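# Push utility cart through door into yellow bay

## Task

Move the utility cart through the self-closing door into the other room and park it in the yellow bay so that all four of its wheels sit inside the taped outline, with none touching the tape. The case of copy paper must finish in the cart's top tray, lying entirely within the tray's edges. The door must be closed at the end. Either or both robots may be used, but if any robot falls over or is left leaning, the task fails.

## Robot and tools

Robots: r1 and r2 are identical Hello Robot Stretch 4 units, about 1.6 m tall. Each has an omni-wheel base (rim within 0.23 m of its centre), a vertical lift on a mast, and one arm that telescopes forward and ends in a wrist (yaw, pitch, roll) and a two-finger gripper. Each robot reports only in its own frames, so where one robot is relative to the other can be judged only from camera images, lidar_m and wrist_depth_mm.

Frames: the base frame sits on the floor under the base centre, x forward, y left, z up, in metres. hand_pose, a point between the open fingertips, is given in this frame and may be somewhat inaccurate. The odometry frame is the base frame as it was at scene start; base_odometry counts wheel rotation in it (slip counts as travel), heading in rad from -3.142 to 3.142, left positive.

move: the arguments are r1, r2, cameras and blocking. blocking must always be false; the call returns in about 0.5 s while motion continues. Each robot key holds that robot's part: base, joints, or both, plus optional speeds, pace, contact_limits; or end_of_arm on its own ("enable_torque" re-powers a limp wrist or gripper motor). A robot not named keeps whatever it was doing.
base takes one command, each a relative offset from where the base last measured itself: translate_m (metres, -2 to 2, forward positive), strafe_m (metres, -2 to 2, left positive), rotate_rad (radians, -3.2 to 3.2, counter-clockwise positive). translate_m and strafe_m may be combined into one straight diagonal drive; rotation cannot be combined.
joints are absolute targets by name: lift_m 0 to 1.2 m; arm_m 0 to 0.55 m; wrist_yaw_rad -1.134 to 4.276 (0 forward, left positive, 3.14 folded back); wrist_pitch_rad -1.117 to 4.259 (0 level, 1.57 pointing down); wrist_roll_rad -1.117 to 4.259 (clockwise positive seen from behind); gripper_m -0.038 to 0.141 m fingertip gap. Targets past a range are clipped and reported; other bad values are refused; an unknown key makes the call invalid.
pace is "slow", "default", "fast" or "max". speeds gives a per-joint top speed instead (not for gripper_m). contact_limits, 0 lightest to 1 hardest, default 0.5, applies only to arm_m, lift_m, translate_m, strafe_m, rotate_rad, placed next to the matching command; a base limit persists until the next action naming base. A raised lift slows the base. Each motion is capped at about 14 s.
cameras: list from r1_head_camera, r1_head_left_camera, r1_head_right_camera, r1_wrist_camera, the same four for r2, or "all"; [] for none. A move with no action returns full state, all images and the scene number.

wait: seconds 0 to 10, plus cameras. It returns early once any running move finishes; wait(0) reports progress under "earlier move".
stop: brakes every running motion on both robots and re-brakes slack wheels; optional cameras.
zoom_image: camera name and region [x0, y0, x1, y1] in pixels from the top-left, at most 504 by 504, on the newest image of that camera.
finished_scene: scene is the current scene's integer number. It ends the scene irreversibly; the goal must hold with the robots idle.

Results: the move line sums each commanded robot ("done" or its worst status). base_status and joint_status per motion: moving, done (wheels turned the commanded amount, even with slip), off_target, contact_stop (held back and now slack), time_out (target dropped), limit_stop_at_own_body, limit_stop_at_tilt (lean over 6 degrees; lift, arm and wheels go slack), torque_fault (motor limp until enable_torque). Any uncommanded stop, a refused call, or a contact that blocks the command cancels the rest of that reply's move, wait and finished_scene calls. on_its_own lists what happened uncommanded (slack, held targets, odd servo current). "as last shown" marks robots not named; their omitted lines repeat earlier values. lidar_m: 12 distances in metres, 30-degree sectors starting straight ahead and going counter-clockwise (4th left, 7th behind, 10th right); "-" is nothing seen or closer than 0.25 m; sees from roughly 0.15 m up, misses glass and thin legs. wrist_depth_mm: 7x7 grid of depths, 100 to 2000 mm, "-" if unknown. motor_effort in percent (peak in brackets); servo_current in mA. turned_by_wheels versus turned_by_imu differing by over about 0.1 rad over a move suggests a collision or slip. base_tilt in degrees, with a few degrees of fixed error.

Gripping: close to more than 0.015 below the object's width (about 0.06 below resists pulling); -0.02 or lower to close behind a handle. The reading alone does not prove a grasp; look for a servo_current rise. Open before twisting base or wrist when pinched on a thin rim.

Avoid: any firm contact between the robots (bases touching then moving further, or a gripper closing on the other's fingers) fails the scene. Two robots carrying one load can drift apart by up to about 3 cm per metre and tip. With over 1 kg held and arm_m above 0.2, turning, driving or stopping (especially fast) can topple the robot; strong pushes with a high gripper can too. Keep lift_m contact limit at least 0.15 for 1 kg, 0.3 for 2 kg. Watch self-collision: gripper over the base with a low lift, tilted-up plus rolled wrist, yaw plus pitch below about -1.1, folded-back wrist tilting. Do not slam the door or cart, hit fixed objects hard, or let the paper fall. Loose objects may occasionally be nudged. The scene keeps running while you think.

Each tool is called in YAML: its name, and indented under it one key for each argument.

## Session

move:
  blocking: false

Scene clock: 0.00 s.
r1.base_odometry: x=+0.000 y=+0.000 heading=+0.000
r1.turned_by_wheels: +0.000
r1.turned_by_imu: +0.000
r1.base_tilt: forward=-1.6 right=+1.3
r1.lidar_m: 0.96 1.73 2.02 2.40 3.92 1.60 0.85 0.77 0.78 0.89 0.77 0.78
r1.base_status: not commanded
r1.joint_positions: lift_m=+0.124 arm_m=+0.000 wrist_yaw_rad=+3.194 wrist_pitch_rad=+0.002 wrist_roll_rad=+0.000 gripper_m=+0.056
r1.joint_status: not commanded
r1.measured_speeds: all 0
r1.motor_effort: lift_m=+19 arm_m=-4 wheel_0=-2 wheel_1=+1 wheel_2=+0
r1.servo_current: wrist_yaw_rad=59 wrist_pitch_rad=46 wrist_roll_rad=46 gripper_m=39
r1.hand_pose: x=-0.1216 y=+0.0722 z=+0.3019 quat_wxyz=(-0.026, -0.001, +0.000, +1.000) (m; r1's base frame)
r1.wrist_depth_mm: - 135 - - - - - / - 123 135 - - - - / - 121 191 - - - - / 110 136 194 - - - - / 137 - - - 1618 - - / 226 - 190 1098 188 1160 1118 / 224 163 750 798 768 768 759
r2.base_odometry: x=+0.000 y=+0.000 heading=+0.000
r2.turned_by_wheels: +0.000
r2.turned_by_imu: +0.000
r2.base_tilt: forward=-0.6 right=+0.1
r2.lidar_m: 1.29 1.32 1.58 2.33 2.36 2.78 1.41 1.41 2.77 2.39 2.42 1.48
r2.base_status: not commanded
r2.joint_positions: lift_m=+0.200 arm_m=+0.000 wrist_yaw_rad=+3.211 wrist_pitch_rad=+0.001 wrist_roll_rad=+0.000 gripper_m=+0.056
r2.joint_status: not commanded
r2.measured_speeds: all 0
r2.motor_effort: lift_m=+18 arm_m=-4 wheel_0=-1 wheel_1=+1 wheel_2=+1
r2.servo_current: wrist_yaw_rad=46 wrist_pitch_rad=39 wrist_roll_rad=52 gripper_m=52
r2.hand_pose: x=-0.1229 y=+0.0671 z=+0.3779 quat_wxyz=(-0.035, -0.001, +0.000, +0.999) (m; r2's base frame)
r2.wrist_depth_mm: - - 137 - - - - / - - 137 - - - - / - 109 138 - - - - / - 140 175 - - - - / 214 - - - - - - / 213 1281 196 1255 190 1336 1182 / 208 243 866 - - 854 878
pictures: r1_head_camera, r1_head_left_camera, r1_head_right_camera, r1_wrist_camera, r2_head_camera, r2_head_left_camera, r2_head_right_camera, r2_wrist_camera
Images, in order (width x height): r1_head_camera 420x560, r1_head_left_camera 420x672, r1_head_right_camera 420x672, r1_wrist_camera 616x392, r2_head_camera 420x560, r2_head_left_camera 420x672, r2_head_right_camera 420x672, r2_wrist_camera 616x392.

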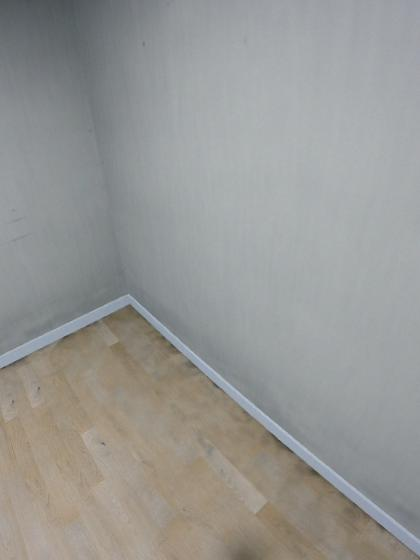

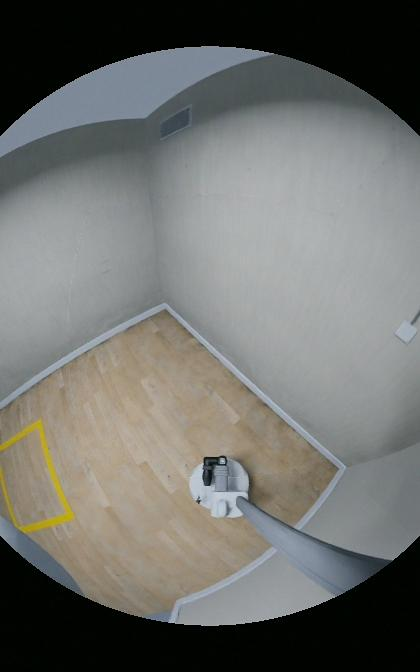

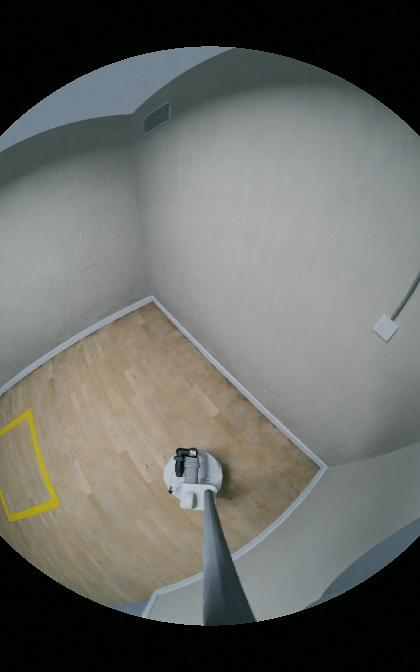

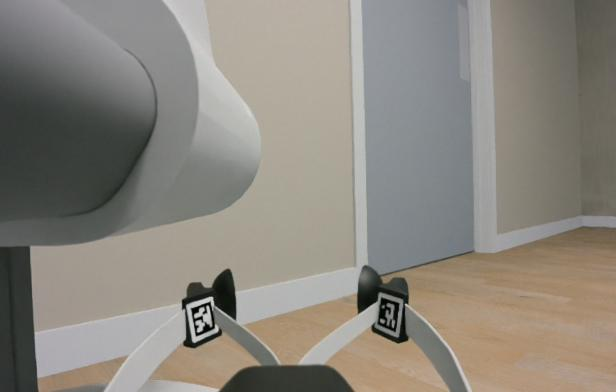

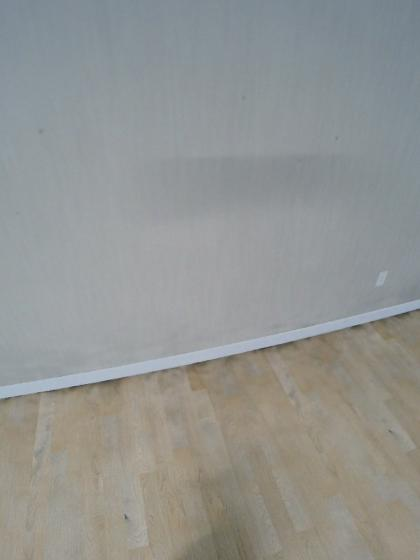

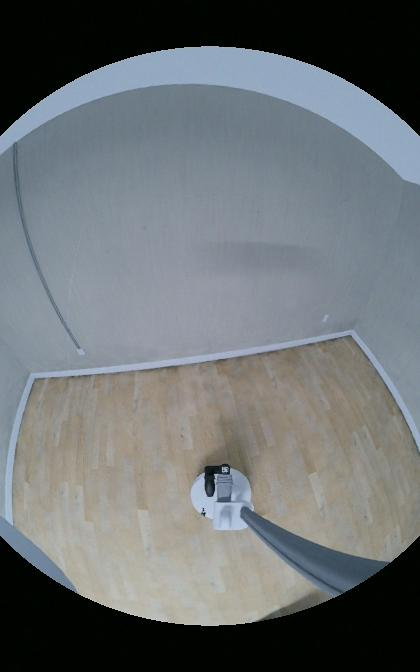

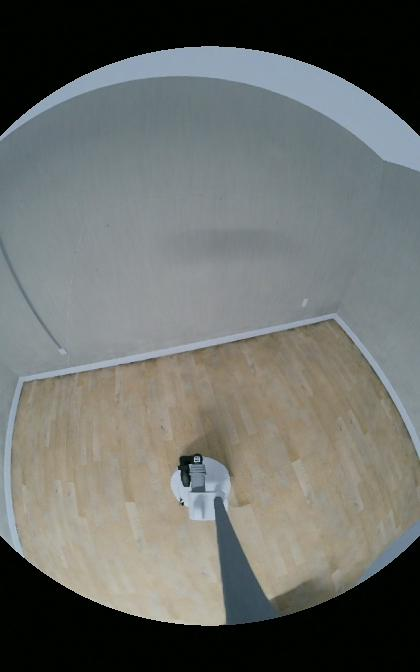

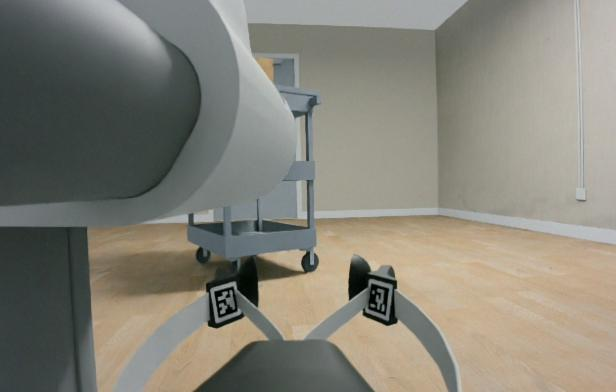

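move:
  blocking: false
  r1: {"base": {"rotate_rad": 2.4}, "pace": "fast"}
  r2: {"base": {"rotate_rad": 3.14}, "pace": "fast"}

wait:
  seconds: 5

wait:
  seconds: 3
  cameras: ["r1_head_camera","r1_head_left_camera","r1_head_right_camera","r2_head_camera","r2_head_left_camera","r2_head_right_camera"]

Scene clock: 27.00 s.
move: r1 moving; r2 moving
r1.base_odometry: x=+0.000 y=+0.000 heading=+0.379
r1.turned_by_wheels: +0.379
r1.turned_by_imu: +0.380
r1.base_tilt: forward=-1.6 right=+1.3
r1.lidar_m: 1.35 2.02 2.22 3.48 2.07 0.95 0.78 0.74 0.86 0.79 0.72 0.87
r1.base_status: rotate_rad moving
r1.joint_positions: lift_m=+0.124 arm_m=+0.000 wrist_yaw_rad=+3.194 wrist_pitch_rad=+0.002 wrist_roll_rad=+0.000 gripper_m=+0.056
r1.joint_status: not commanded
r1.measured_speeds: translate_m=+0.001 strafe_m=-0.001 rotate_rad=+1.461 lift_m=+0.000 arm_m=+0.000 wrist_yaw_rad=+0.000 wrist_pitch_rad=+0.000 wrist_roll_rad=+0.000
r1.motor_effort: lift_m=+19(20) arm_m=-4(4) wheel_0=-9(11) wheel_1=-8(9) wheel_2=-8(9)
r1.servo_current: wrist_yaw_rad=46(59) wrist_pitch_rad=39(52) wrist_roll_rad=33(65) gripper_m=39(46)
r1.hand_pose: x=-0.1216 y=+0.0722 z=+0.3019 quat_wxyz=(-0.026, -0.001, +0.000, +1.000) (m; r1's base frame)
r1.wrist_depth_mm: - 135 - - - - - / - 123 135 - - 1205 - / - 121 192 - - 1229 - / 110 136 195 - - 1205 - / 137 - - - - 1205 - / 216 - 190 - 188 1118 1138 / 224 152 759 798 778 750 759
r2.base_odometry: x=+0.000 y=+0.000 heading=+0.379
r2.turned_by_wheels: +0.379
r2.turned_by_imu: +0.368
r2.base_tilt: forward=-0.7 right=+0.0
r2.lidar_m: 1.30 1.44 2.25 2.32 2.57 1.55 1.43 3.02 2.43 2.39 1.66 1.33
r2.base_status: rotate_rad moving
r2.joint_positions: lift_m=+0.200 arm_m=+0.000 wrist_yaw_rad=+3.211 wrist_pitch_rad=+0.001 wrist_roll_rad=+0.000 gripper_m=+0.056
r2.joint_status: not commanded
r2.measured_speeds: translate_m=-0.001 strafe_m=+0.001 rotate_rad=+1.462 lift_m=+0.000 arm_m=+0.000 wrist_yaw_rad=+0.000 wrist_pitch_rad=+0.000 wrist_roll_rad=+0.000
r2.motor_effort: lift_m=+18(18) arm_m=-4(4) wheel_0=-5(11) wheel_1=-11(12) wheel_2=-13(13)
r2.servo_current: wrist_yaw_rad=52(52) wrist_pitch_rad=46(46) wrist_roll_rad=52(65) gripper_m=46(52)
r2.hand_pose: x=-0.1229 y=+0.0671 z=+0.3779 quat_wxyz=(-0.035, -0.001, +0.000, +0.999) (m; r2's base frame)
r2.wrist_depth_mm: - - 137 - - - - / - 107 137 1708 1808 - - / - 113 138 1537 - - - / - 140 178 - - - - / 216 - - - 1708 - - / 213 1281 196 1308 190 1336 1182 / 211 243 878 - - 854 878
pictures: none

Scene clock: 28.60 s.
earlier move: r1 done; r2 moving
r1.base_odometry: x=+0.000 y=+0.000 heading=+2.400
r1.turned_by_wheels: +2.020
r1.turned_by_imu: +2.032
r1.base_tilt: forward=-1.6 right=+1.3
r1.lidar_m: 2.36 1.02 0.76 0.74 0.80 0.78 0.76 0.83 1.25 2.03 2.16 3.13
r1.base_status: done
r1.joint_positions: lift_m=+0.124 arm_m=+0.000 wrist_yaw_rad=+3.194 wrist_pitch_rad=+0.002 wrist_roll_rad=+0.000 gripper_m=+0.056
r1.joint_status: not commanded
r1.measured_speeds: all 0
r1.motor_effort: lift_m=+19(20) arm_m=-4(4) wheel_0=-2(11) wheel_1=-1(10) wheel_2=+0(10)
r1.servo_current: wrist_yaw_rad=59(65) wrist_pitch_rad=33(52) wrist_roll_rad=59(65) gripper_m=39(52)
r1.hand_pose: x=-0.1216 y=+0.0722 z=+0.3019 quat_wxyz=(-0.026, -0.001, +0.000, +1.000) (m; r1's base frame)
r1.wrist_depth_mm: - 135 - - - - - / - 123 135 - - - - / - 121 190 - - - - / 110 136 195 - - - - / 137 - - - - - - / 216 - 190 - 187 - - / 741 759 759 143 732 715 759
r2.base_odometry: x=+0.000 y=+0.000 heading=+3.139
r2.turned_by_wheels: +2.760
r2.turned_by_imu: +2.688
r2.base_tilt: forward=-0.6 right=+0.1
r2.lidar_m: 1.43 1.39 2.79 2.39 2.43 1.51 1.30 1.32 1.55 2.34 2.34 2.72
r2.base_status: rotate_rad moving
r2.joint_positions: lift_m=+0.200 arm_m=+0.000 wrist_yaw_rad=+3.211 wrist_pitch_rad=+0.001 wrist_roll_rad=+0.000 gripper_m=+0.056
r2.joint_status: not commanded
r2.measured_speeds: all 0
r2.motor_effort: lift_m=+18(18) arm_m=-4(4) wheel_0=-2(12) wheel_1=-3(12) wheel_2=-4(17)
r2.servo_current: wrist_yaw_rad=39(52) wrist_pitch_rad=46(46) wrist_roll_rad=46(65) gripper_m=52(52)
r2.hand_pose: x=-0.1228 y=+0.0671 z=+0.3779 quat_wxyz=(-0.035, -0.001, +0.000, +0.999) (m; r2's base frame)
r2.wrist_depth_mm: - - 137 - - - - / - 107 137 - - - - / - 113 138 235 - - - / - 140 164 - - - - / 216 - - - - - - / 213 1182 193 1205 190 1308 1205 / 211 244 878 - - 854 878
wait: 1.60 of 5 s (r1 has come to rest)
pictures: none

Scene clock: 28.83 s.
earlier move: r2 done
r1.base_odometry: x=+0.000 y=+0.000 heading=+2.400
r1.turned_by_wheels: +0.000
r1.turned_by_imu: +0.000
r1.base_tilt: forward=-1.6 right=+1.3
r1.lidar_m: 2.35 1.02 0.79 0.75 0.81 0.81 0.76 0.84 1.26 2.03 2.16 3.13
r1.base_status: done
r1.joint_positions: lift_m=+0.124 arm_m=+0.000 wrist_yaw_rad=+3.194 wrist_pitch_rad=+0.002 wrist_roll_rad=+0.000 gripper_m=+0.056
r1.joint_status: not commanded
r1.measured_speeds: all 0
r1.motor_effort: lift_m=+19(20) arm_m=-4(4) wheel_0=-2(11) wheel_1=-2(10) wheel_2=+0(10)
r1.servo_current: wrist_yaw_rad=59(65) wrist_pitch_rad=39(52) wrist_roll_rad=46(65) gripper_m=39(52)
r1.hand_pose: x=-0.1216 y=+0.0722 z=+0.3019 quat_wxyz=(-0.026, -0.001, +0.000, +1.000) (m; r1's base frame)
r1.wrist_depth_mm: - 135 - - - - - / - 123 135 - - - - / - 121 191 - - - - / 110 136 195 - - - - / 137 - - - - - - / 216 - 190 - 187 - - / 750 759 750 143 741 723 750
r2.base_odometry: x=+0.000 y=+0.000 heading=+3.139
r2.turned_by_wheels: +0.000
r2.turned_by_imu: +0.000
r2.base_tilt: forward=-0.6 right=+0.0
r2.lidar_m: 1.43 1.41 2.79 2.39 2.43 1.53 1.31 1.30 1.54 2.34 2.35 2.75
r2.base_status: done
r2.joint_positions: lift_m=+0.200 arm_m=+0.000 wrist_yaw_rad=+3.211 wrist_pitch_rad=+0.001 wrist_roll_rad=+0.000 gripper_m=+0.056
r2.joint_status: not commanded
r2.measured_speeds: all 0
r2.motor_effort: lift_m=+18(18) arm_m=-4(4) wheel_0=-3(12) wheel_1=-3(12) wheel_2=-6(17)
r2.servo_current: wrist_yaw_rad=46(52) wrist_pitch_rad=39(46) wrist_roll_rad=33(65) gripper_m=52(52)
r2.hand_pose: x=-0.1228 y=+0.0671 z=+0.3779 quat_wxyz=(-0.035, -0.001, +0.000, +0.999) (m; r2's base frame)
r2.wrist_depth_mm: - - 137 - - - - / - 107 138 - - - - / - 113 138 235 - - - / - 140 165 - - - - / 216 - - - - - - / 213 1182 193 1182 191 1308 1182 / 211 244 878 - - 854 866
wait: 0.23 of 3 s (r2 has come to rest)
pictures: r1_head_camera, r1_head_left_camera, r1_head_right_camera, r2_head_camera, r2_head_left_camera, r2_head_right_camera
Images, in order (width x height): r1_head_camera 420x560, r1_head_left_camera 420x672, r1_head_right_camera 420x672, r2_head_camera 420x560, r2_head_left_camera 420x672, r2_head_right_camera 420x672.

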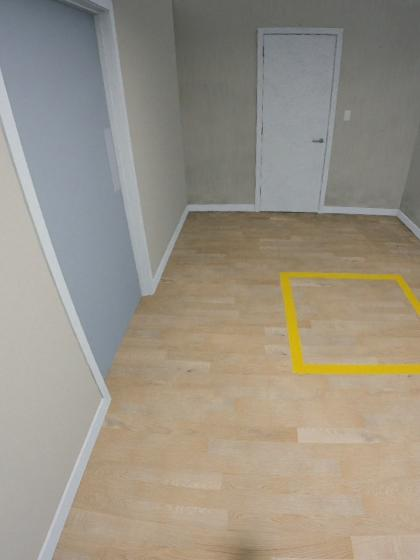

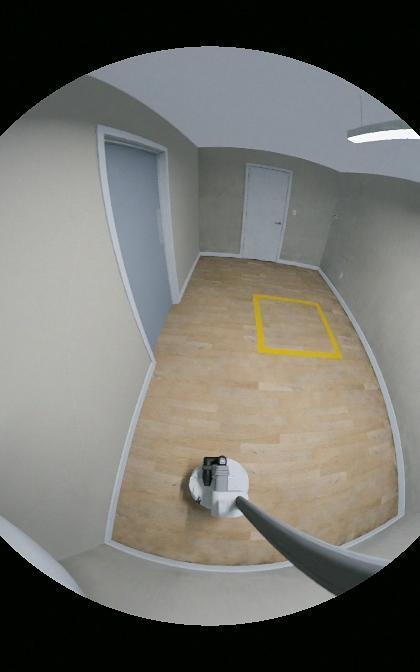

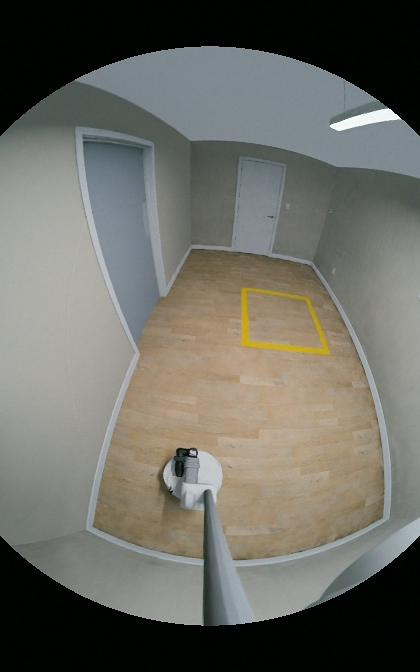

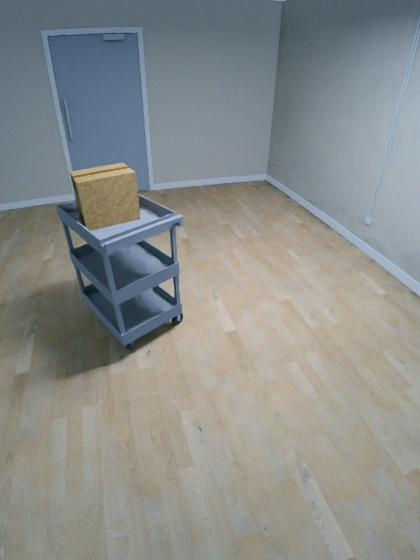

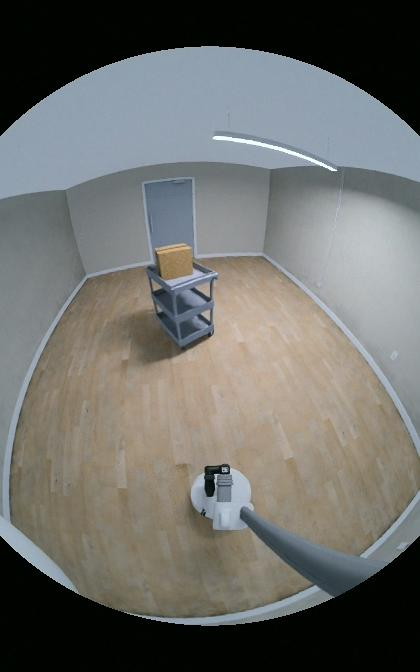

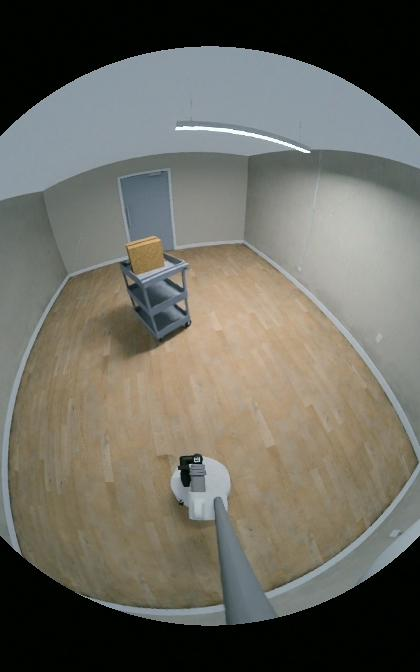

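move:
  blocking: false
  r1: {"base": {"translate_m": 1.4, "strafe_m": -0.15}, "joints": {"lift_m": 0.4}, "pace": "fast"}
  r2: {"base": {"rotate_rad": 0.25}, "joints": {"lift_m": 0.9}, "pace": "fast"}

wait:
  seconds: 2

wait:
  seconds: 5
  cameras: ["r1_head_camera","r2_head_camera","r2_head_left_camera"]

Scene clock: 114.60 s.
move: r1 moving; r2 moving
r1.base_odometry: x=-0.033 y=+0.038 heading=+2.400
r1.turned_by_wheels: +0.000
r1.turned_by_imu: +0.000
r1.base_tilt: forward=-1.6 right=+1.3
r1.lidar_m: 2.31 1.03 0.77 0.73 0.81 0.86 0.82 0.90 1.31 2.03 2.17 3.17
r1.base_status: translate_m moving; strafe_m moving
r1.joint_positions: lift_m=+0.187 arm_m=+0.000 wrist_yaw_rad=+3.194 wrist_pitch_rad=+0.002 wrist_roll_rad=+0.000 gripper_m=+0.056
r1.joint_status: lift_m moving
r1.measured_speeds: translate_m=+0.195 strafe_m=-0.023 rotate_rad=+0.004 lift_m=+0.244 arm_m=+0.000 wrist_yaw_rad=+0.000 wrist_pitch_rad=+0.000 wrist_roll_rad=+0.000
r1.motor_effort: lift_m=+26(29) arm_m=-4(4) wheel_0=+7(9) wheel_1=+7(7) wheel_2=-11(12)
r1.servo_current: wrist_yaw_rad=39(59) wrist_pitch_rad=39(46) wrist_roll_rad=46(65) gripper_m=39(52)
r1.hand_pose: x=-0.1216 y=+0.0722 z=+0.3649 quat_wxyz=(-0.026, -0.001, +0.000, +1.000) (m; r1's base frame)
r1.wrist_depth_mm: - 134 - - - - - / - 119 136 - - - - / - 123 156 - - - - / 107 135 186 - - - - / 137 - - - - - - / 219 - 190 - 187 - - / 229 854 809 143 831 778 842
r2.base_odometry: x=+0.000 y=+0.000 heading=-2.903
r2.turned_by_wheels: +0.241
r2.turned_by_imu: +0.235
r2.base_tilt: forward=-0.7 right=+0.1
r2.lidar_m: 1.42 3.48 2.50 2.38 1.87 1.39 1.30 1.36 1.86 2.34 2.42 3.31
r2.base_status: rotate_rad moving
r2.joint_positions: lift_m=+0.263 arm_m=+0.000 wrist_yaw_rad=+3.211 wrist_pitch_rad=+0.001 wrist_roll_rad=+0.000 gripper_m=+0.056
r2.joint_status: lift_m moving
r2.measured_speeds: translate_m=+0.000 strafe_m=-0.001 rotate_rad=+0.269 lift_m=+0.244 arm_m=+0.000 wrist_yaw_rad=+0.000 wrist_pitch_rad=+0.000 wrist_roll_rad=+0.000
r2.motor_effort: lift_m=+22(24) arm_m=-4(4) wheel_0=-3(10) wheel_1=-4(12) wheel_2=-4(12)
r2.servo_current: wrist_yaw_rad=52(52) wrist_pitch_rad=39(46) wrist_roll_rad=59(59) gripper_m=46(52)
r2.hand_pose: x=-0.1228 y=+0.0671 z=+0.4410 quat_wxyz=(-0.035, -0.001, +0.000, +0.999) (m; r2's base frame)
r2.wrist_depth_mm: - - 137 - - - - / - 107 137 - - - - / - 110 138 235 - - - / - 140 165 - - - - / 216 - - - - - - / 213 1336 193 171 190 1255 1205 / 211 244 1060 - - 1008 976
pictures: none

Scene clock: 116.60 s.
earlier move: r1 moving; r2 moving
r1.base_odometry: x=-0.531 y=+0.602 heading=+2.400
r1.turned_by_wheels: +0.000
r1.turned_by_imu: -0.001
r1.base_tilt: forward=-1.6 right=+1.3
r1.lidar_m: 2.42 1.17 0.80 0.76 0.83 1.24 1.58 1.67 2.06 2.00 2.15 3.09
r1.base_status: translate_m moving; strafe_m moving
r1.joint_positions: lift_m=+0.400 arm_m=+0.000 wrist_yaw_rad=+3.194 wrist_pitch_rad=+0.002 wrist_roll_rad=+0.000 gripper_m=+0.056
r1.joint_status: all done
r1.measured_speeds: translate_m=+0.398 strafe_m=-0.043 rotate_rad=+0.002 lift_m=+0.000 arm_m=+0.000 wrist_yaw_rad=+0.000 wrist_pitch_rad=+0.000 wrist_roll_rad=+0.000
r1.motor_effort: lift_m=+23(29) arm_m=-4(4) wheel_0=+7(11) wheel_1=+4(8) wheel_2=-6(13)
r1.servo_current: wrist_yaw_rad=65(78) wrist_pitch_rad=33(52) wrist_roll_rad=65(72) gripper_m=39(52)
r1.hand_pose: x=-0.1216 y=+0.0722 z=+0.5772 quat_wxyz=(-0.026, -0.001, +0.000, +1.000) (m; r1's base frame)
r1.wrist_depth_mm: - 133 133 - - - - / - 115 133 - - - - / - 116 151 - - - - / 109 135 190 - - - - / 209 - - - - - - / 216 - 190 - 187 - - / 222 1308 1366 153 1366 1281 1255
r2.base_odometry: x=+0.000 y=+0.000 heading=-2.895
r2.turned_by_wheels: +0.008
r2.turned_by_imu: +0.008
r2.base_tilt: forward=-0.7 right=+0.1
r2.lidar_m: 1.40 3.48 2.47 2.39 1.87 1.35 1.30 1.38 1.88 2.34 2.44 3.33
r2.base_status: done
r2.joint_positions: lift_m=+0.899 arm_m=+0.000 wrist_yaw_rad=+3.211 wrist_pitch_rad=+0.001 wrist_roll_rad=+0.000 gripper_m=+0.056
r2.joint_status: lift_m moving
r2.measured_speeds: translate_m=+0.000 strafe_m=+0.000 rotate_rad=+0.000 lift_m=+0.031 arm_m=+0.000 wrist_yaw_rad=+0.000 wrist_pitch_rad=+0.000 wrist_roll_rad=+0.000
r2.motor_effort: lift_m=+21(26) arm_m=-4(4) wheel_0=-3(10) wheel_1=-2(12) wheel_2=-2(12)
r2.servo_current: wrist_yaw_rad=52(52) wrist_pitch_rad=39(46) wrist_roll_rad=39(59) gripper_m=52(59)
r2.hand_pose: x=-0.1228 y=+0.0671 z=+1.0770 quat_wxyz=(-0.035, -0.001, +0.000, +0.999) (m; r2's base frame)
r2.wrist_depth_mm: - - 137 - - - - / - - 137 - - - - / - 110 138 232 - - - / - 139 163 - - - - / 216 - - - - - - / 212 - 189 - 188 - - / 211 123 - - - - -
wait: 2.00 s; no rest
pictures: none

Scene clock: 116.93 s.
earlier move: r1 moving; r2 done
r1.base_odometry: x=-0.619 y=+0.702 heading=+2.400
r1.turned_by_wheels: +0.000
r1.turned_by_imu: +0.000
r1.base_tilt: forward=-1.6 right=+1.3
r1.lidar_m: 2.40 1.13 0.88 0.76 0.82 1.23 1.71 1.86 2.05 1.99 2.13 3.05
r1.base_status: translate_m moving; strafe_m moving
r1.joint_positions: lift_m=+0.400 arm_m=+0.000 wrist_yaw_rad=+3.194 wrist_pitch_rad=+0.002 wrist_roll_rad=+0.000 gripper_m=+0.056
r1.joint_status: all done
r1.measured_speeds: translate_m=+0.398 strafe_m=-0.043 rotate_rad=+0.002 lift_m=+0.000 arm_m=+0.000 wrist_yaw_rad=+0.000 wrist_pitch_rad=+0.000 wrist_roll_rad=+0.000
r1.motor_effort: lift_m=+23(29) arm_m=-4(4) wheel_0=+6(11) wheel_1=+6(8) wheel_2=-7(13)
r1.servo_current: wrist_yaw_rad=52(78) wrist_pitch_rad=33(52) wrist_roll_rad=46(72) gripper_m=46(52)
r1.hand_pose: x=-0.1216 y=+0.0722 z=+0.5772 quat_wxyz=(-0.026, -0.001, +0.000, +1.000) (m; r1's base frame)
r1.wrist_depth_mm: - 134 133 - - - - / - 115 133 - - - - / - 116 152 - - - - / 109 135 191 - - - - / 209 - - - - - - / 216 - 192 - 187 - - / 222 1336 1336 153 1430 1255 1255
r2.base_odometry: x=+0.000 y=+0.000 heading=-2.895
r2.turned_by_wheels: +0.000
r2.turned_by_imu: +0.000
r2.base_tilt: forward=-0.7 right=+0.1
r2.lidar_m: 1.40 3.44 2.48 2.36 1.90 1.39 1.31 1.36 1.89 2.33 2.41 3.31
r2.base_status: done
r2.joint_positions: lift_m=+0.900 arm_m=+0.000 wrist_yaw_rad=+3.211 wrist_pitch_rad=+0.001 wrist_roll_rad=+0.000 gripper_m=+0.056
r2.joint_status: all done
r2.measured_speeds: all 0
r2.motor_effort: lift_m=+21(26) arm_m=-4(5) wheel_0=-3(10) wheel_1=-2(12) wheel_2=-2(12)
r2.servo_current: wrist_yaw_rad=52(52) wrist_pitch_rad=39(46) wrist_roll_rad=46(59) gripper_m=52(59)
r2.hand_pose: x=-0.1228 y=+0.0671 z=+1.0776 quat_wxyz=(-0.035, -0.001, +0.000, +0.999) (m; r2's base frame)
r2.wrist_depth_mm: - - 137 - - - - / - - 137 - - - - / - 110 139 232 - - - / - 140 163 - - - - / 214 - - - - - - / 213 - 189 - 188 - - / 211 123 - - - - -
wait: 0.33 of 5 s (r2 has come to rest)
pictures: r1_head_camera, r2_head_camera, r2_head_left_camera
Images, in order (width x height): r1_head_camera 420x560, r2_head_camera 420x560, r2_head_left_camera 420x672.

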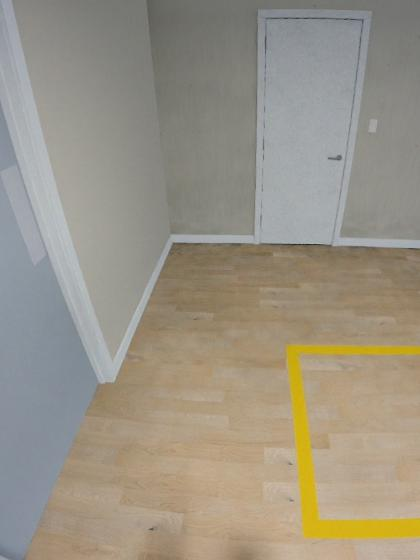

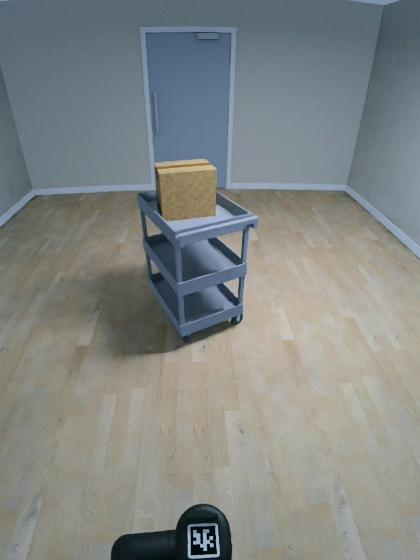

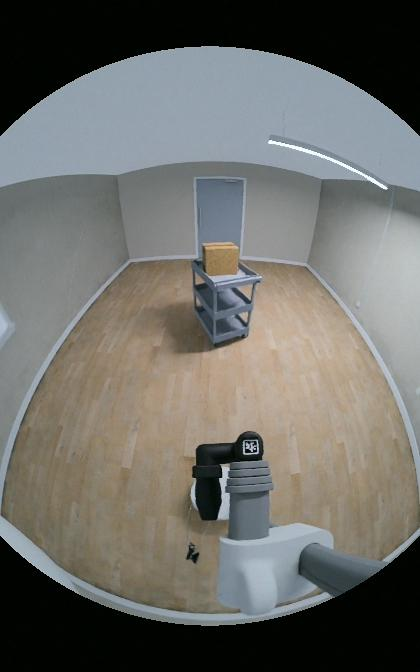

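move:
  blocking: false
  r2: {"base": {"translate_m": 0.7, "strafe_m": 1.0}, "joints": {"wrist_yaw_rad": 0.0, "gripper_m": 0.12}, "pace": "fast"}

wait:
  seconds: 2
  cameras: ["r1_head_camera"]

move:
  blocking: false
  r1: {"base": {"rotate_rad": 1.51}, "joints": {"lift_m": 0.688, "wrist_yaw_rad": 0.0, "wrist_roll_rad": 1.57, "gripper_m": 0.1}, "pace": "fast"}

wait:
  seconds: 4

wait:
  seconds: 4
  cameras: ["r1_head_camera","r2_head_camera"]

Scene clock: 141.13 s.
earlier move: r1 done
move: r2 moving
r1.base_odometry: x=-0.931 y=+1.056 heading=+2.400
r1.turned_by_wheels: +0.000
r1.turned_by_imu: +0.000
r1.base_tilt: forward=-1.6 right=+1.3
r1.lidar_m: 2.44 1.05 0.90 0.88 0.86 1.25 2.17 2.34 2.02 1.98 2.11 2.56
r1.base_status: done
r1.joint_positions: lift_m=+0.400 arm_m=+0.000 wrist_yaw_rad=+3.194 wrist_pitch_rad=+0.002 wrist_roll_rad=+0.000 gripper_m=+0.056
r1.joint_status: not commanded
r1.measured_speeds: all 0
r1.motor_effort: lift_m=+23(24) arm_m=-4(4) wheel_0=+2(2) wheel_1=+2(2) wheel_2=+0(0)
r1.servo_current: wrist_yaw_rad=52(65) wrist_pitch_rad=39(52) wrist_roll_rad=46(65) gripper_m=46(46)
r1.hand_pose: x=-0.1216 y=+0.0722 z=+0.5772 quat_wxyz=(-0.026, -0.001, +0.000, +1.000) (m; r1's base frame)
r1.wrist_depth_mm: - 135 - - - - - / - 123 146 - - - - / - 121 192 - - - - / 111 135 206 - - - - / 216 - - - - - - / 1708 - 193 - 187 - - / 1366 1336 1308 153 1397 1255 1229
r2.base_odometry: x=-0.015 y=-0.038 heading=-2.895
r2.turned_by_wheels: +0.000
r2.turned_by_imu: +0.001
r2.base_tilt: forward=-0.7 right=+0.1
r2.lidar_m: 1.38 3.39 2.49 2.34 1.93 1.40 1.32 1.38 1.93 2.36 2.47 3.41
r2.base_status: translate_m moving; strafe_m moving
r2.joint_positions: lift_m=+0.900 arm_m=+0.000 wrist_yaw_rad=+2.602 wrist_pitch_rad=+0.001 wrist_roll_rad=+0.000 gripper_m=+0.075
r2.joint_status: wrist_yaw_rad moving; gripper_m moving
r2.measured_speeds: translate_m=+0.088 strafe_m=+0.130 rotate_rad=+0.004 lift_m=+0.000 arm_m=+0.000 wrist_yaw_rad=-1.730 wrist_pitch_rad=+0.000 wrist_roll_rad=+0.000
r2.motor_effort: lift_m=+21(21) arm_m=-4(4) wheel_0=-6(9) wheel_1=+12(13) wheel_2=-11(12)
r2.servo_current: wrist_yaw_rad=137(137) wrist_pitch_rad=39(46) wrist_roll_rad=46(52) gripper_m=78(111)
r2.hand_pose: x=-0.0316 y=+0.2231 z=+1.0776 quat_wxyz=(+0.266, -0.001, +0.000, +0.964) (m; r2's base frame)
r2.wrist_depth_mm: - - - - - - - / - - - - - - - / 242 - - - - - - / - - - - - - - / - - - - 228 - - / - - 189 - 188 - - / - - - - - - -
pictures: none

Scene clock: 143.13 s.
earlier move: r2 moving
r1.base_odometry: x=-0.931 y=+1.056 heading=+2.400
r1.turned_by_wheels: +0.000
r1.turned_by_imu: +0.000
r1.base_tilt: forward=-1.6 right=+1.3
r1.lidar_m: 2.48 1.08 0.89 0.86 0.84 1.26 2.16 2.35 2.01 1.98 2.10 2.57
r1.base_status: done
r1.joint_positions: lift_m=+0.400 arm_m=+0.000 wrist_yaw_rad=+3.194 wrist_pitch_rad=+0.002 wrist_roll_rad=+0.000 gripper_m=+0.056
r1.joint_status: not commanded
r1.measured_speeds: all 0
r1.motor_effort: lift_m=+23(24) arm_m=-4(4) wheel_0=+1(2) wheel_1=+2(2) wheel_2=+0(0)
r1.servo_current: wrist_yaw_rad=39(65) wrist_pitch_rad=33(52) wrist_roll_rad=39(65) gripper_m=39(46)
r1.hand_pose: x=-0.1216 y=+0.0722 z=+0.5772 quat_wxyz=(-0.026, -0.001, +0.000, +1.000) (m; r1's base frame)
r1.wrist_depth_mm: - 135 - - - - - / - 123 146 - - - - / - 121 191 - - - - / 110 136 207 - - - - / 216 - - - - - - / 1756 - 194 - 187 - - / 1336 1308 1366 154 1336 1281 1255
r2.base_odometry: x=-0.265 y=-0.695 heading=-2.895
r2.turned_by_wheels: +0.000
r2.turned_by_imu: +0.002
r2.base_tilt: forward=-0.7 right=+0.1
r2.lidar_m: 1.39 2.55 1.87 1.79 1.87 1.84 1.73 1.81 2.47 2.94 3.05 1.08
r2.base_status: translate_m moving; strafe_m moving
r2.joint_positions: lift_m=+0.900 arm_m=+0.000 wrist_yaw_rad=+0.003 wrist_pitch_rad=+0.001 wrist_roll_rad=+0.000 gripper_m=+0.120
r2.joint_status: all done
r2.measured_speeds: translate_m=+0.224 strafe_m=+0.319 rotate_rad=+0.001 lift_m=+0.000 arm_m=+0.000 wrist_yaw_rad=+0.000 wrist_pitch_rad=+0.000 wrist_roll_rad=+0.000
r2.motor_effort: lift_m=+20(21) arm_m=-4(5) wheel_0=-3(11) wheel_1=+9(14) wheel_2=-7(12)
r2.servo_current: wrist_yaw_rad=52(150) wrist_pitch_rad=46(46) wrist_roll_rad=52(59) gripper_m=52(111)
r2.hand_pose: x=+0.4596 y=-0.0866 z=+1.0777 quat_wxyz=(+1.000, +0.000, +0.001, +0.001) (m; r2's base frame)
r2.wrist_depth_mm: - - - - - - - / - - - - - - - / - - - - - - - / - - - - - 1281 - / - - - - 1229 1060 - / - - 200 - 197 788 878 / - - - - - - -
wait: 2.00 s; no rest
pictures: r1_head_camera
Images, in order (width x height): r1_head_camera 420x560.

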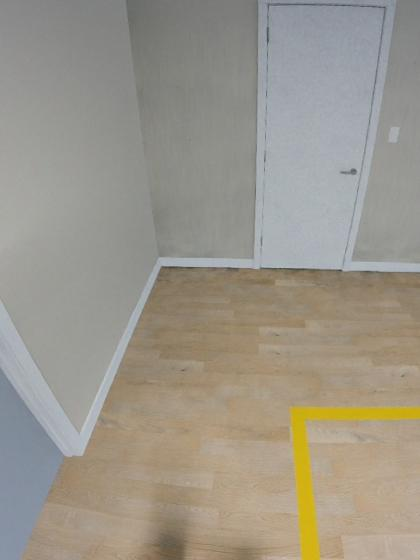

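Scene clock: 143.63 s.
earlier move: r2 moving
move: r1 moving
r1.base_odometry: x=-0.931 y=+1.056 heading=+2.779
r1.turned_by_wheels: +0.379
r1.turned_by_imu: +0.380
r1.base_tilt: forward=-1.6 right=+1.3
r1.lidar_m: 1.24 0.92 0.87 0.86 1.06 2.16 2.23 2.12 1.99 2.04 2.68 2.52
r1.base_status: rotate_rad moving
r1.joint_positions: lift_m=+0.463 arm_m=+0.000 wrist_yaw_rad=+2.554 wrist_pitch_rad=+0.002 wrist_roll_rad=+0.635 gripper_m=+0.075
r1.joint_status: lift_m moving; wrist_yaw_rad moving; wrist_roll_rad moving; gripper_m moving
r1.measured_speeds: translate_m=-0.001 strafe_m=-0.001 rotate_rad=+1.463 lift_m=+0.244 arm_m=+0.000 wrist_yaw_rad=-1.820 wrist_pitch_rad=+0.000 wrist_roll_rad=+1.820
r1.motor_effort: lift_m=+27(28) arm_m=-3(4) wheel_0=-8(10) wheel_1=-9(10) wheel_2=-8(9)
r1.servo_current: wrist_yaw_rad=98(124) wrist_pitch_rad=39(46) wrist_roll_rad=85(104) gripper_m=85(85)
r1.hand_pose: x=-0.0207 y=+0.2326 z=+0.6406 quat_wxyz=(+0.275, +0.089, +0.299, +0.909) (m; r1's base frame)
r1.wrist_depth_mm: - - - - - - - / - - - - - - - / - - - - - - - / - - - - - - - / - - - - - - - / - - 196 - 188 1255 1060 / - - - 151 1229 1060 917
r2.base_odometry: x=-0.334 y=-0.877 heading=-2.895
r2.turned_by_wheels: +0.000
r2.turned_by_imu: +0.000
r2.base_tilt: forward=-0.7 right=+0.1
r2.lidar_m: 3.93 2.34 1.70 1.60 1.68 1.93 1.84 1.92 2.65 3.10 1.46 1.10
r2.base_status: translate_m moving; strafe_m moving
r2.joint_positions: lift_m=+0.900 arm_m=+0.000 wrist_yaw_rad=+0.003 wrist_pitch_rad=+0.001 wrist_roll_rad=+0.000 gripper_m=+0.120
r2.joint_status: not commanded
r2.measured_speeds: translate_m=+0.225 strafe_m=+0.320 rotate_rad=-0.003 lift_m=+0.000 arm_m=+0.000 wrist_yaw_rad=+0.000 wrist_pitch_rad=+0.000 wrist_roll_rad=+0.000
r2.motor_effort: lift_m=+20(20) arm_m=-4(4) wheel_0=-8(9) wheel_1=+8(9) wheel_2=-8(9)
r2.servo_current: wrist_yaw_rad=46(52) wrist_pitch_rad=33(46) wrist_roll_rad=52(59) gripper_m=46(59)
r2.hand_pose: x=+0.4596 y=-0.0866 z=+1.0777 quat_wxyz=(+1.000, +0.000, +0.001, +0.001) (m; r2's base frame)
r2.wrist_depth_mm: - - - - - - - / - - - - - - - / - - - - - - - / - - - - - - - / - - - - - 991 931 / - - 201 - 200 931 917 / - - - - - - 1229
pictures: none

Scene clock: 145.27 s.
earlier move: r1 moving; r2 done
r1.base_odometry: x=-0.931 y=+1.056 heading=-2.373
r1.turned_by_wheels: +1.131
r1.turned_by_imu: +1.138
r1.base_tilt: forward=-1.6 right=+1.3
r1.lidar_m: 0.87 0.83 1.18 2.17 2.28 2.06 1.98 2.09 2.62 2.54 1.13 0.91
r1.base_status: done
r1.joint_positions: lift_m=+0.688 arm_m=+0.000 wrist_yaw_rad=+0.003 wrist_pitch_rad=+0.002 wrist_roll_rad=+1.568 gripper_m=+0.100
r1.joint_status: lift_m moving; wrist_yaw_rad moving; wrist_roll_rad moving; the others done
r1.measured_speeds: translate_m=+0.000 strafe_m=+0.000 rotate_rad=+0.000 lift_m=+0.000 arm_m=+0.000 wrist_yaw_rad=-0.002 wrist_pitch_rad=+0.000 wrist_roll_rad=+0.000
r1.motor_effort: lift_m=+24(28) arm_m=-2(4) wheel_0=-1(11) wheel_1=+0(10) wheel_2=-1(9)
r1.servo_current: wrist_yaw_rad=52(124) wrist_pitch_rad=52(52) wrist_roll_rad=52(124) gripper_m=46(85)
r1.hand_pose: x=+0.4595 y=-0.0867 z=+0.8652 quat_wxyz=(+0.708, +0.706, +0.002, +0.000) (m; r1's base frame)
r1.wrist_depth_mm: - - - - - - - / - - - - - - - / - - - - - - - / - - - - - - - / - - - - - - - / - 190 196 - 189 - - / - 144 - 140 - - -
r2.base_odometry: x=-0.435 y=-1.140 heading=-2.895
r2.turned_by_wheels: +0.000
r2.turned_by_imu: +0.001
r2.base_tilt: forward=-0.7 right=+0.0
r2.lidar_m: 3.76 2.03 1.49 1.38 1.47 2.02 1.99 2.08 2.88 3.32 1.15 1.20
r2.base_status: done
r2.joint_positions: lift_m=+0.900 arm_m=+0.000 wrist_yaw_rad=+0.003 wrist_pitch_rad=+0.001 wrist_roll_rad=+0.000 gripper_m=+0.120
r2.joint_status: not commanded
r2.measured_speeds: all 0
r2.motor_effort: lift_m=+20(20) arm_m=-4(4) wheel_0=-2(9) wheel_1=+2(9) wheel_2=-5(9)
r2.servo_current: wrist_yaw_rad=52(59) wrist_pitch_rad=39(46) wrist_roll_rad=52(59) gripper_m=52(59)
r2.hand_pose: x=+0.4596 y=-0.0866 z=+1.0777 quat_wxyz=(+1.000, +0.000, +0.001, +0.001) (m; r2's base frame)
r2.wrist_depth_mm: - - - - - - - / - - - - - - - / - - - - - - - / - - - - - - - / - - - - - - - / - - 201 - 199 - - / - - - - - - -
wait: 1.63 of 4 s (r2 has come to rest)
pictures: none

Scene clock: 145.47 s.
earlier move: r1 done
r1.base_odometry: x=-0.931 y=+1.056 heading=-2.373
r1.turned_by_wheels: +0.000
r1.turned_by_imu: +0.000
r1.base_tilt: forward=-1.6 right=+1.3
r1.lidar_m: 0.87 0.84 1.15 2.16 2.26 2.01 1.98 2.09 2.64 2.55 1.16 0.90
r1.base_status: done
r1.joint_positions: lift_m=+0.688 arm_m=+0.000 wrist_yaw_rad=+0.003 wrist_pitch_rad=+0.002 wrist_roll_rad=+1.568 gripper_m=+0.100
r1.joint_status: all done
r1.measured_speeds: all 0
r1.motor_effort: lift_m=+24(28) arm_m=-1(4) wheel_0=-1(11) wheel_1=+0(10) wheel_2=-1(9)
r1.servo_current: wrist_yaw_rad=39(124) wrist_pitch_rad=39(52) wrist_roll_rad=65(124) gripper_m=39(85)
r1.hand_pose: x=+0.4595 y=-0.0867 z=+0.8652 quat_wxyz=(+0.708, +0.706, +0.002, +0.000) (m; r1's base frame)
r1.wrist_depth_mm: - - - - - - - / - - - - - - - / - - - - - - - / - - - - - - - / - - - - - - - / - 190 195 - 189 - - / - 143 - 141 - - -
r2.base_odometry: x=-0.435 y=-1.140 heading=-2.895
r2.turned_by_wheels: +0.000
r2.turned_by_imu: +0.000
r2.base_tilt: forward=-0.7 right=+0.1
r2.lidar_m: 3.75 2.02 1.45 1.38 1.43 2.02 2.00 2.09 2.88 3.33 1.15 1.20
r2.base_status: done
r2.joint_positions: lift_m=+0.900 arm_m=+0.000 wrist_yaw_rad=+0.003 wrist_pitch_rad=+0.001 wrist_roll_rad=+0.000 gripper_m=+0.120
r2.joint_status: not commanded
r2.measured_speeds: all 0
r2.motor_effort: lift_m=+20(20) arm_m=-4(4) wheel_0=-2(9) wheel_1=+2(9) wheel_2=-5(9)
r2.servo_current: wrist_yaw_rad=52(59) wrist_pitch_rad=39(46) wrist_roll_rad=52(59) gripper_m=52(59)
r2.hand_pose: x=+0.4596 y=-0.0866 z=+1.0777 quat_wxyz=(+1.000, +0.000, +0.001, +0.001) (m; r2's base frame)
r2.wrist_depth_mm: - - - - - - - / - - - - - - - / - - - - - - - / - - - - - - - / - - - - - - - / - - 201 - 199 - - / - - - - - - -
wait: 0.20 of 4 s (r1 has come to rest)
pictures: r1_head_camera, r2_head_camera
Images, in order (width x height): r1_head_camera 420x560, r2_head_camera 420x560.

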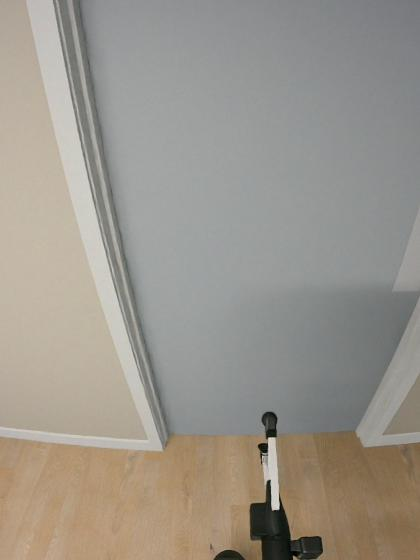

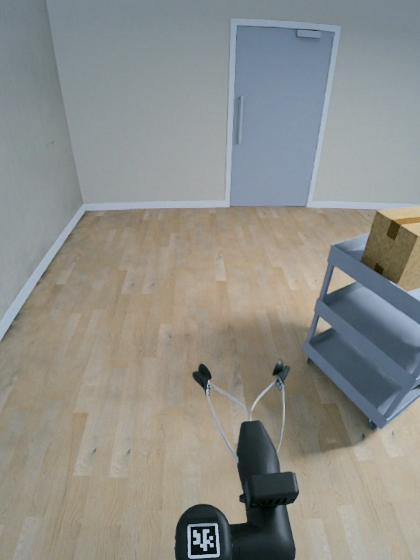

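move:
  blocking: false
  r2: {"base": {"translate_m": 2.0, "strafe_m": -0.1}, "pace": "fast"}

wait:
  seconds: 8
  cameras: ["r2_head_camera","r2_wrist_camera","r1_wrist_camera"]

Scene clock: 154.83 s.
move: r2 moving
r1: as last shown
r1.lidar_m: 0.88 0.85 1.15 2.18 2.28 2.04 1.97 2.08 2.61 2.55 1.17 0.92
r1.motor_effort: lift_m=+24(24) arm_m=+3(4) wheel_0=-1(2) wheel_1=+1(1) wheel_2=-1(1)
r1.servo_current: wrist_yaw_rad=46(59) wrist_pitch_rad=39(52) wrist_roll_rad=46(59) gripper_m=39(46)
r1.wrist_depth_mm: - - - - - - - / - - - - - - - / - - - - - - - / - - - - - - - / - - - - - - - / - 190 196 - 189 - - / - 143 - 141 - - -
r2.base_odometry: x=-0.475 y=-1.148 heading=-2.895
r2.turned_by_wheels: +0.000
r2.turned_by_imu: +0.001
r2.base_tilt: forward=-0.7 right=+0.1
r2.lidar_m: 3.72 2.05 1.46 1.39 1.46 2.01 2.04 2.14 2.94 3.32 1.11 1.18
r2.base_status: translate_m moving; strafe_m moving
r2.joint_positions: lift_m=+0.900 arm_m=+0.000 wrist_yaw_rad=+0.003 wrist_pitch_rad=+0.001 wrist_roll_rad=+0.000 gripper_m=+0.120
r2.joint_status: not commanded
r2.measured_speeds: translate_m=+0.157 strafe_m=-0.009 rotate_rad=-0.004 lift_m=+0.000 arm_m=+0.000 wrist_yaw_rad=+0.000 wrist_pitch_rad=+0.000 wrist_roll_rad=+0.000
r2.motor_effort: lift_m=+20(20) arm_m=-4(4) wheel_0=+8(11) wheel_1=+7(8) wheel_2=-13(15)
r2.servo_current: wrist_yaw_rad=39(59) wrist_pitch_rad=39(46) wrist_roll_rad=33(59) gripper_m=52(59)
r2.hand_pose: x=+0.4596 y=-0.0866 z=+1.0777 quat_wxyz=(+1.000, +0.000, +0.001, +0.001) (m; r2's base frame)
r2.wrist_depth_mm: - - - - - - - / - - - - - - - / - - - - - - - / - - - - - - - / - - - - - - - / - - 201 - 199 - 960 / - - - - - - -
pictures: none

Scene clock: 160.97 s.
earlier move: r2 done
r1.base_odometry: x=-0.931 y=+1.056 heading=-2.373
r1.turned_by_wheels: +0.000
r1.turned_by_imu: +0.000
r1.base_tilt: forward=-1.6 right=+1.3
r1.lidar_m: 0.86 0.86 1.17 2.17 2.26 2.07 1.98 2.08 2.60 2.55 1.17 0.92
r1.base_status: not commanded
r1.joint_positions: lift_m=+0.688 arm_m=+0.000 wrist_yaw_rad=+0.003 wrist_pitch_rad=+0.002 wrist_roll_rad=+1.568 gripper_m=+0.100
r1.joint_status: not commanded
r1.measured_speeds: all 0
r1.motor_effort: lift_m=+24(24) arm_m=+3(4) wheel_0=-1(2) wheel_1=+0(1) wheel_2=-1(1)
r1.servo_current: wrist_yaw_rad=39(72) wrist_pitch_rad=39(52) wrist_roll_rad=52(78) gripper_m=46(52)
r1.hand_pose: x=+0.4595 y=-0.0867 z=+0.8652 quat_wxyz=(+0.708, +0.706, +0.002, +0.000) (m; r1's base frame)
r1.wrist_depth_mm: - - - - - - - / - - - - - - - / - - - - - - - / - - - - - - - / - - - - - - - / - 190 195 - 189 - - / - 144 - 141 - - -
r2.base_odometry: x=-2.399 y=-1.532 heading=-2.895
r2.turned_by_wheels: +0.000
r2.turned_by_imu: +0.003
r2.base_tilt: forward=-0.7 right=+0.1
r2.lidar_m: 1.78 1.89 1.57 1.50 1.58 2.16 4.13 0.87 0.90 3.24 2.59 1.89
r2.base_status: done
r2.joint_positions: lift_m=+0.900 arm_m=+0.000 wrist_yaw_rad=+0.003 wrist_pitch_rad=+0.001 wrist_roll_rad=+0.000 gripper_m=+0.120
r2.joint_status: not commanded
r2.measured_speeds: all 0
r2.motor_effort: lift_m=+20(20) arm_m=-4(5) wheel_0=+3(12) wheel_1=+3(9) wheel_2=-1(16)
r2.servo_current: wrist_yaw_rad=46(65) wrist_pitch_rad=39(52) wrist_roll_rad=46(65) gripper_m=52(59)
r2.hand_pose: x=+0.4596 y=-0.0866 z=+1.0777 quat_wxyz=(+1.000, +0.000, +0.001, +0.001) (m; r2's base frame)
r2.wrist_depth_mm: - - - - - - - / - - - - - - - / - - - - - - - / - - - - - - - / - - - - - - - / - 186 190 - 186 - - / - - - - - - -
wait: 6.13 of 8 s (r2 has come to rest)
pictures: r1_wrist_camera, r2_head_camera, r2_wrist_camera
Images, in order (width x height): r1_wrist_camera 616x392, r2_head_camera 420x560, r2_wrist_camera 616x392.

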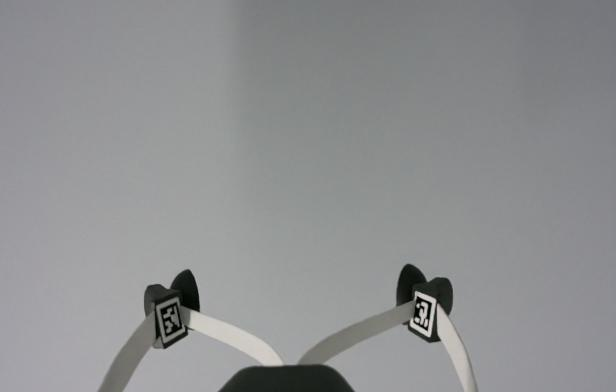

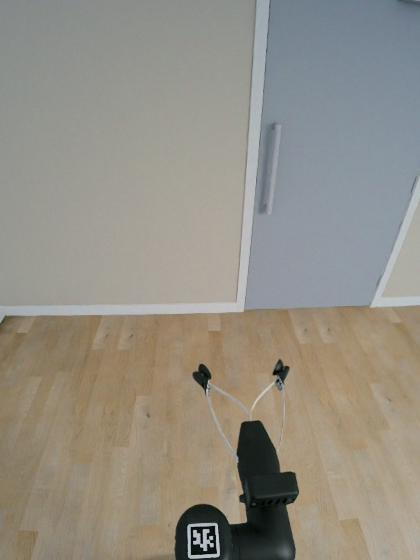

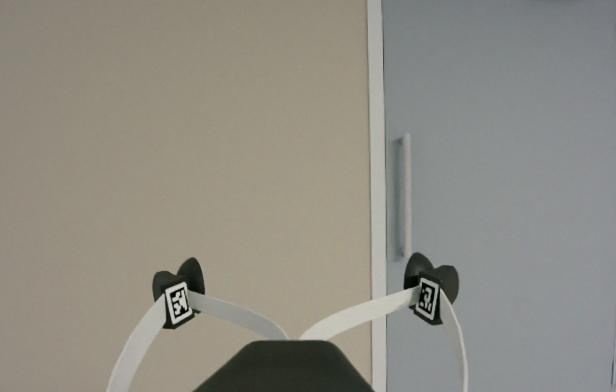

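move:
  blocking: false
  cameras: ["r2_head_camera","r2_wrist_camera"]

Scene clock: 194.80 s.
r1.base_odometry: x=-0.931 y=+1.056 heading=-2.373
r1.turned_by_wheels: +0.000
r1.turned_by_imu: +0.000
r1.base_tilt: forward=-1.6 right=+1.3
r1.lidar_m: 0.85 0.86 1.16 2.17 2.27 2.04 1.97 2.11 2.63 2.54 1.14 0.90
r1.base_status: not commanded
r1.joint_positions: lift_m=+0.688 arm_m=+0.000 wrist_yaw_rad=+0.003 wrist_pitch_rad=+0.002 wrist_roll_rad=+1.568 gripper_m=+0.100
r1.joint_status: not commanded
r1.measured_speeds: all 0
r1.motor_effort: lift_m=+24(24) arm_m=+4(4) wheel_0=-1(2) wheel_1=+0(1) wheel_2=-1(1)
r1.servo_current: wrist_yaw_rad=39(72) wrist_pitch_rad=39(52) wrist_roll_rad=39(78) gripper_m=46(52)
r1.hand_pose: x=+0.4595 y=-0.0867 z=+0.8652 quat_wxyz=(+0.708, +0.706, +0.002, +0.000) (m; r1's base frame)
r1.wrist_depth_mm: - - - - - - - / - - - - - - - / - - - - - - - / - - - - - - - / - - - - - - - / - 190 195 - 189 - - / - 144 - 141 - - -
r2.base_odometry: x=-2.399 y=-1.532 heading=-2.895
r2.turned_by_wheels: +0.000
r2.turned_by_imu: +0.000
r2.base_tilt: forward=-0.6 right=+0.1
r2.lidar_m: 1.81 1.88 1.57 1.51 1.56 2.18 4.17 0.87 0.90 3.24 2.57 1.89
r2.base_status: done
r2.joint_positions: lift_m=+0.900 arm_m=+0.000 wrist_yaw_rad=+0.003 wrist_pitch_rad=+0.001 wrist_roll_rad=+0.000 gripper_m=+0.120
r2.joint_status: not commanded
r2.measured_speeds: all 0
r2.motor_effort: lift_m=+20(20) arm_m=-4(5) wheel_0=+3(12) wheel_1=+3(9) wheel_2=-1(16)
r2.servo_current: wrist_yaw_rad=59(65) wrist_pitch_rad=39(52) wrist_roll_rad=52(65) gripper_m=46(59)
r2.hand_pose: x=+0.4596 y=-0.0866 z=+1.0777 quat_wxyz=(+1.000, +0.000, +0.001, +0.001) (m; r2's base frame)
r2.wrist_depth_mm: - - - - - - - / - - - - 1499 - - / - - - - - - - / - - - - - - - / - - - - - - - / - 186 190 - 186 - - / - - - - - - -
pictures: r2_head_camera, r2_wrist_camera
Images, in order (width x height): r2_head_camera 420x560, r2_wrist_camera 616x392.

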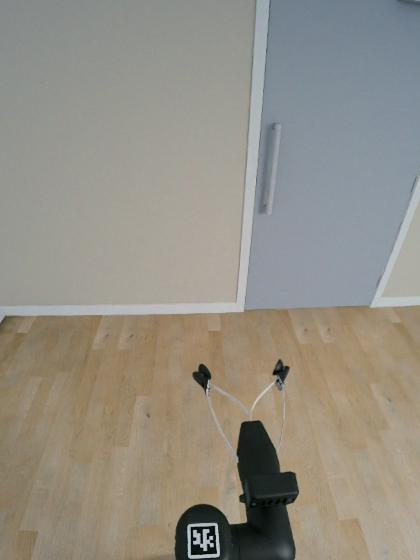

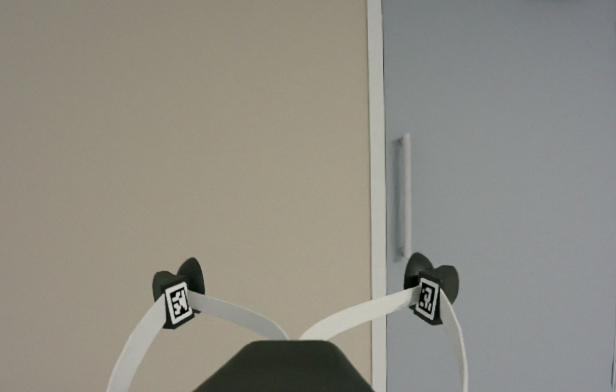

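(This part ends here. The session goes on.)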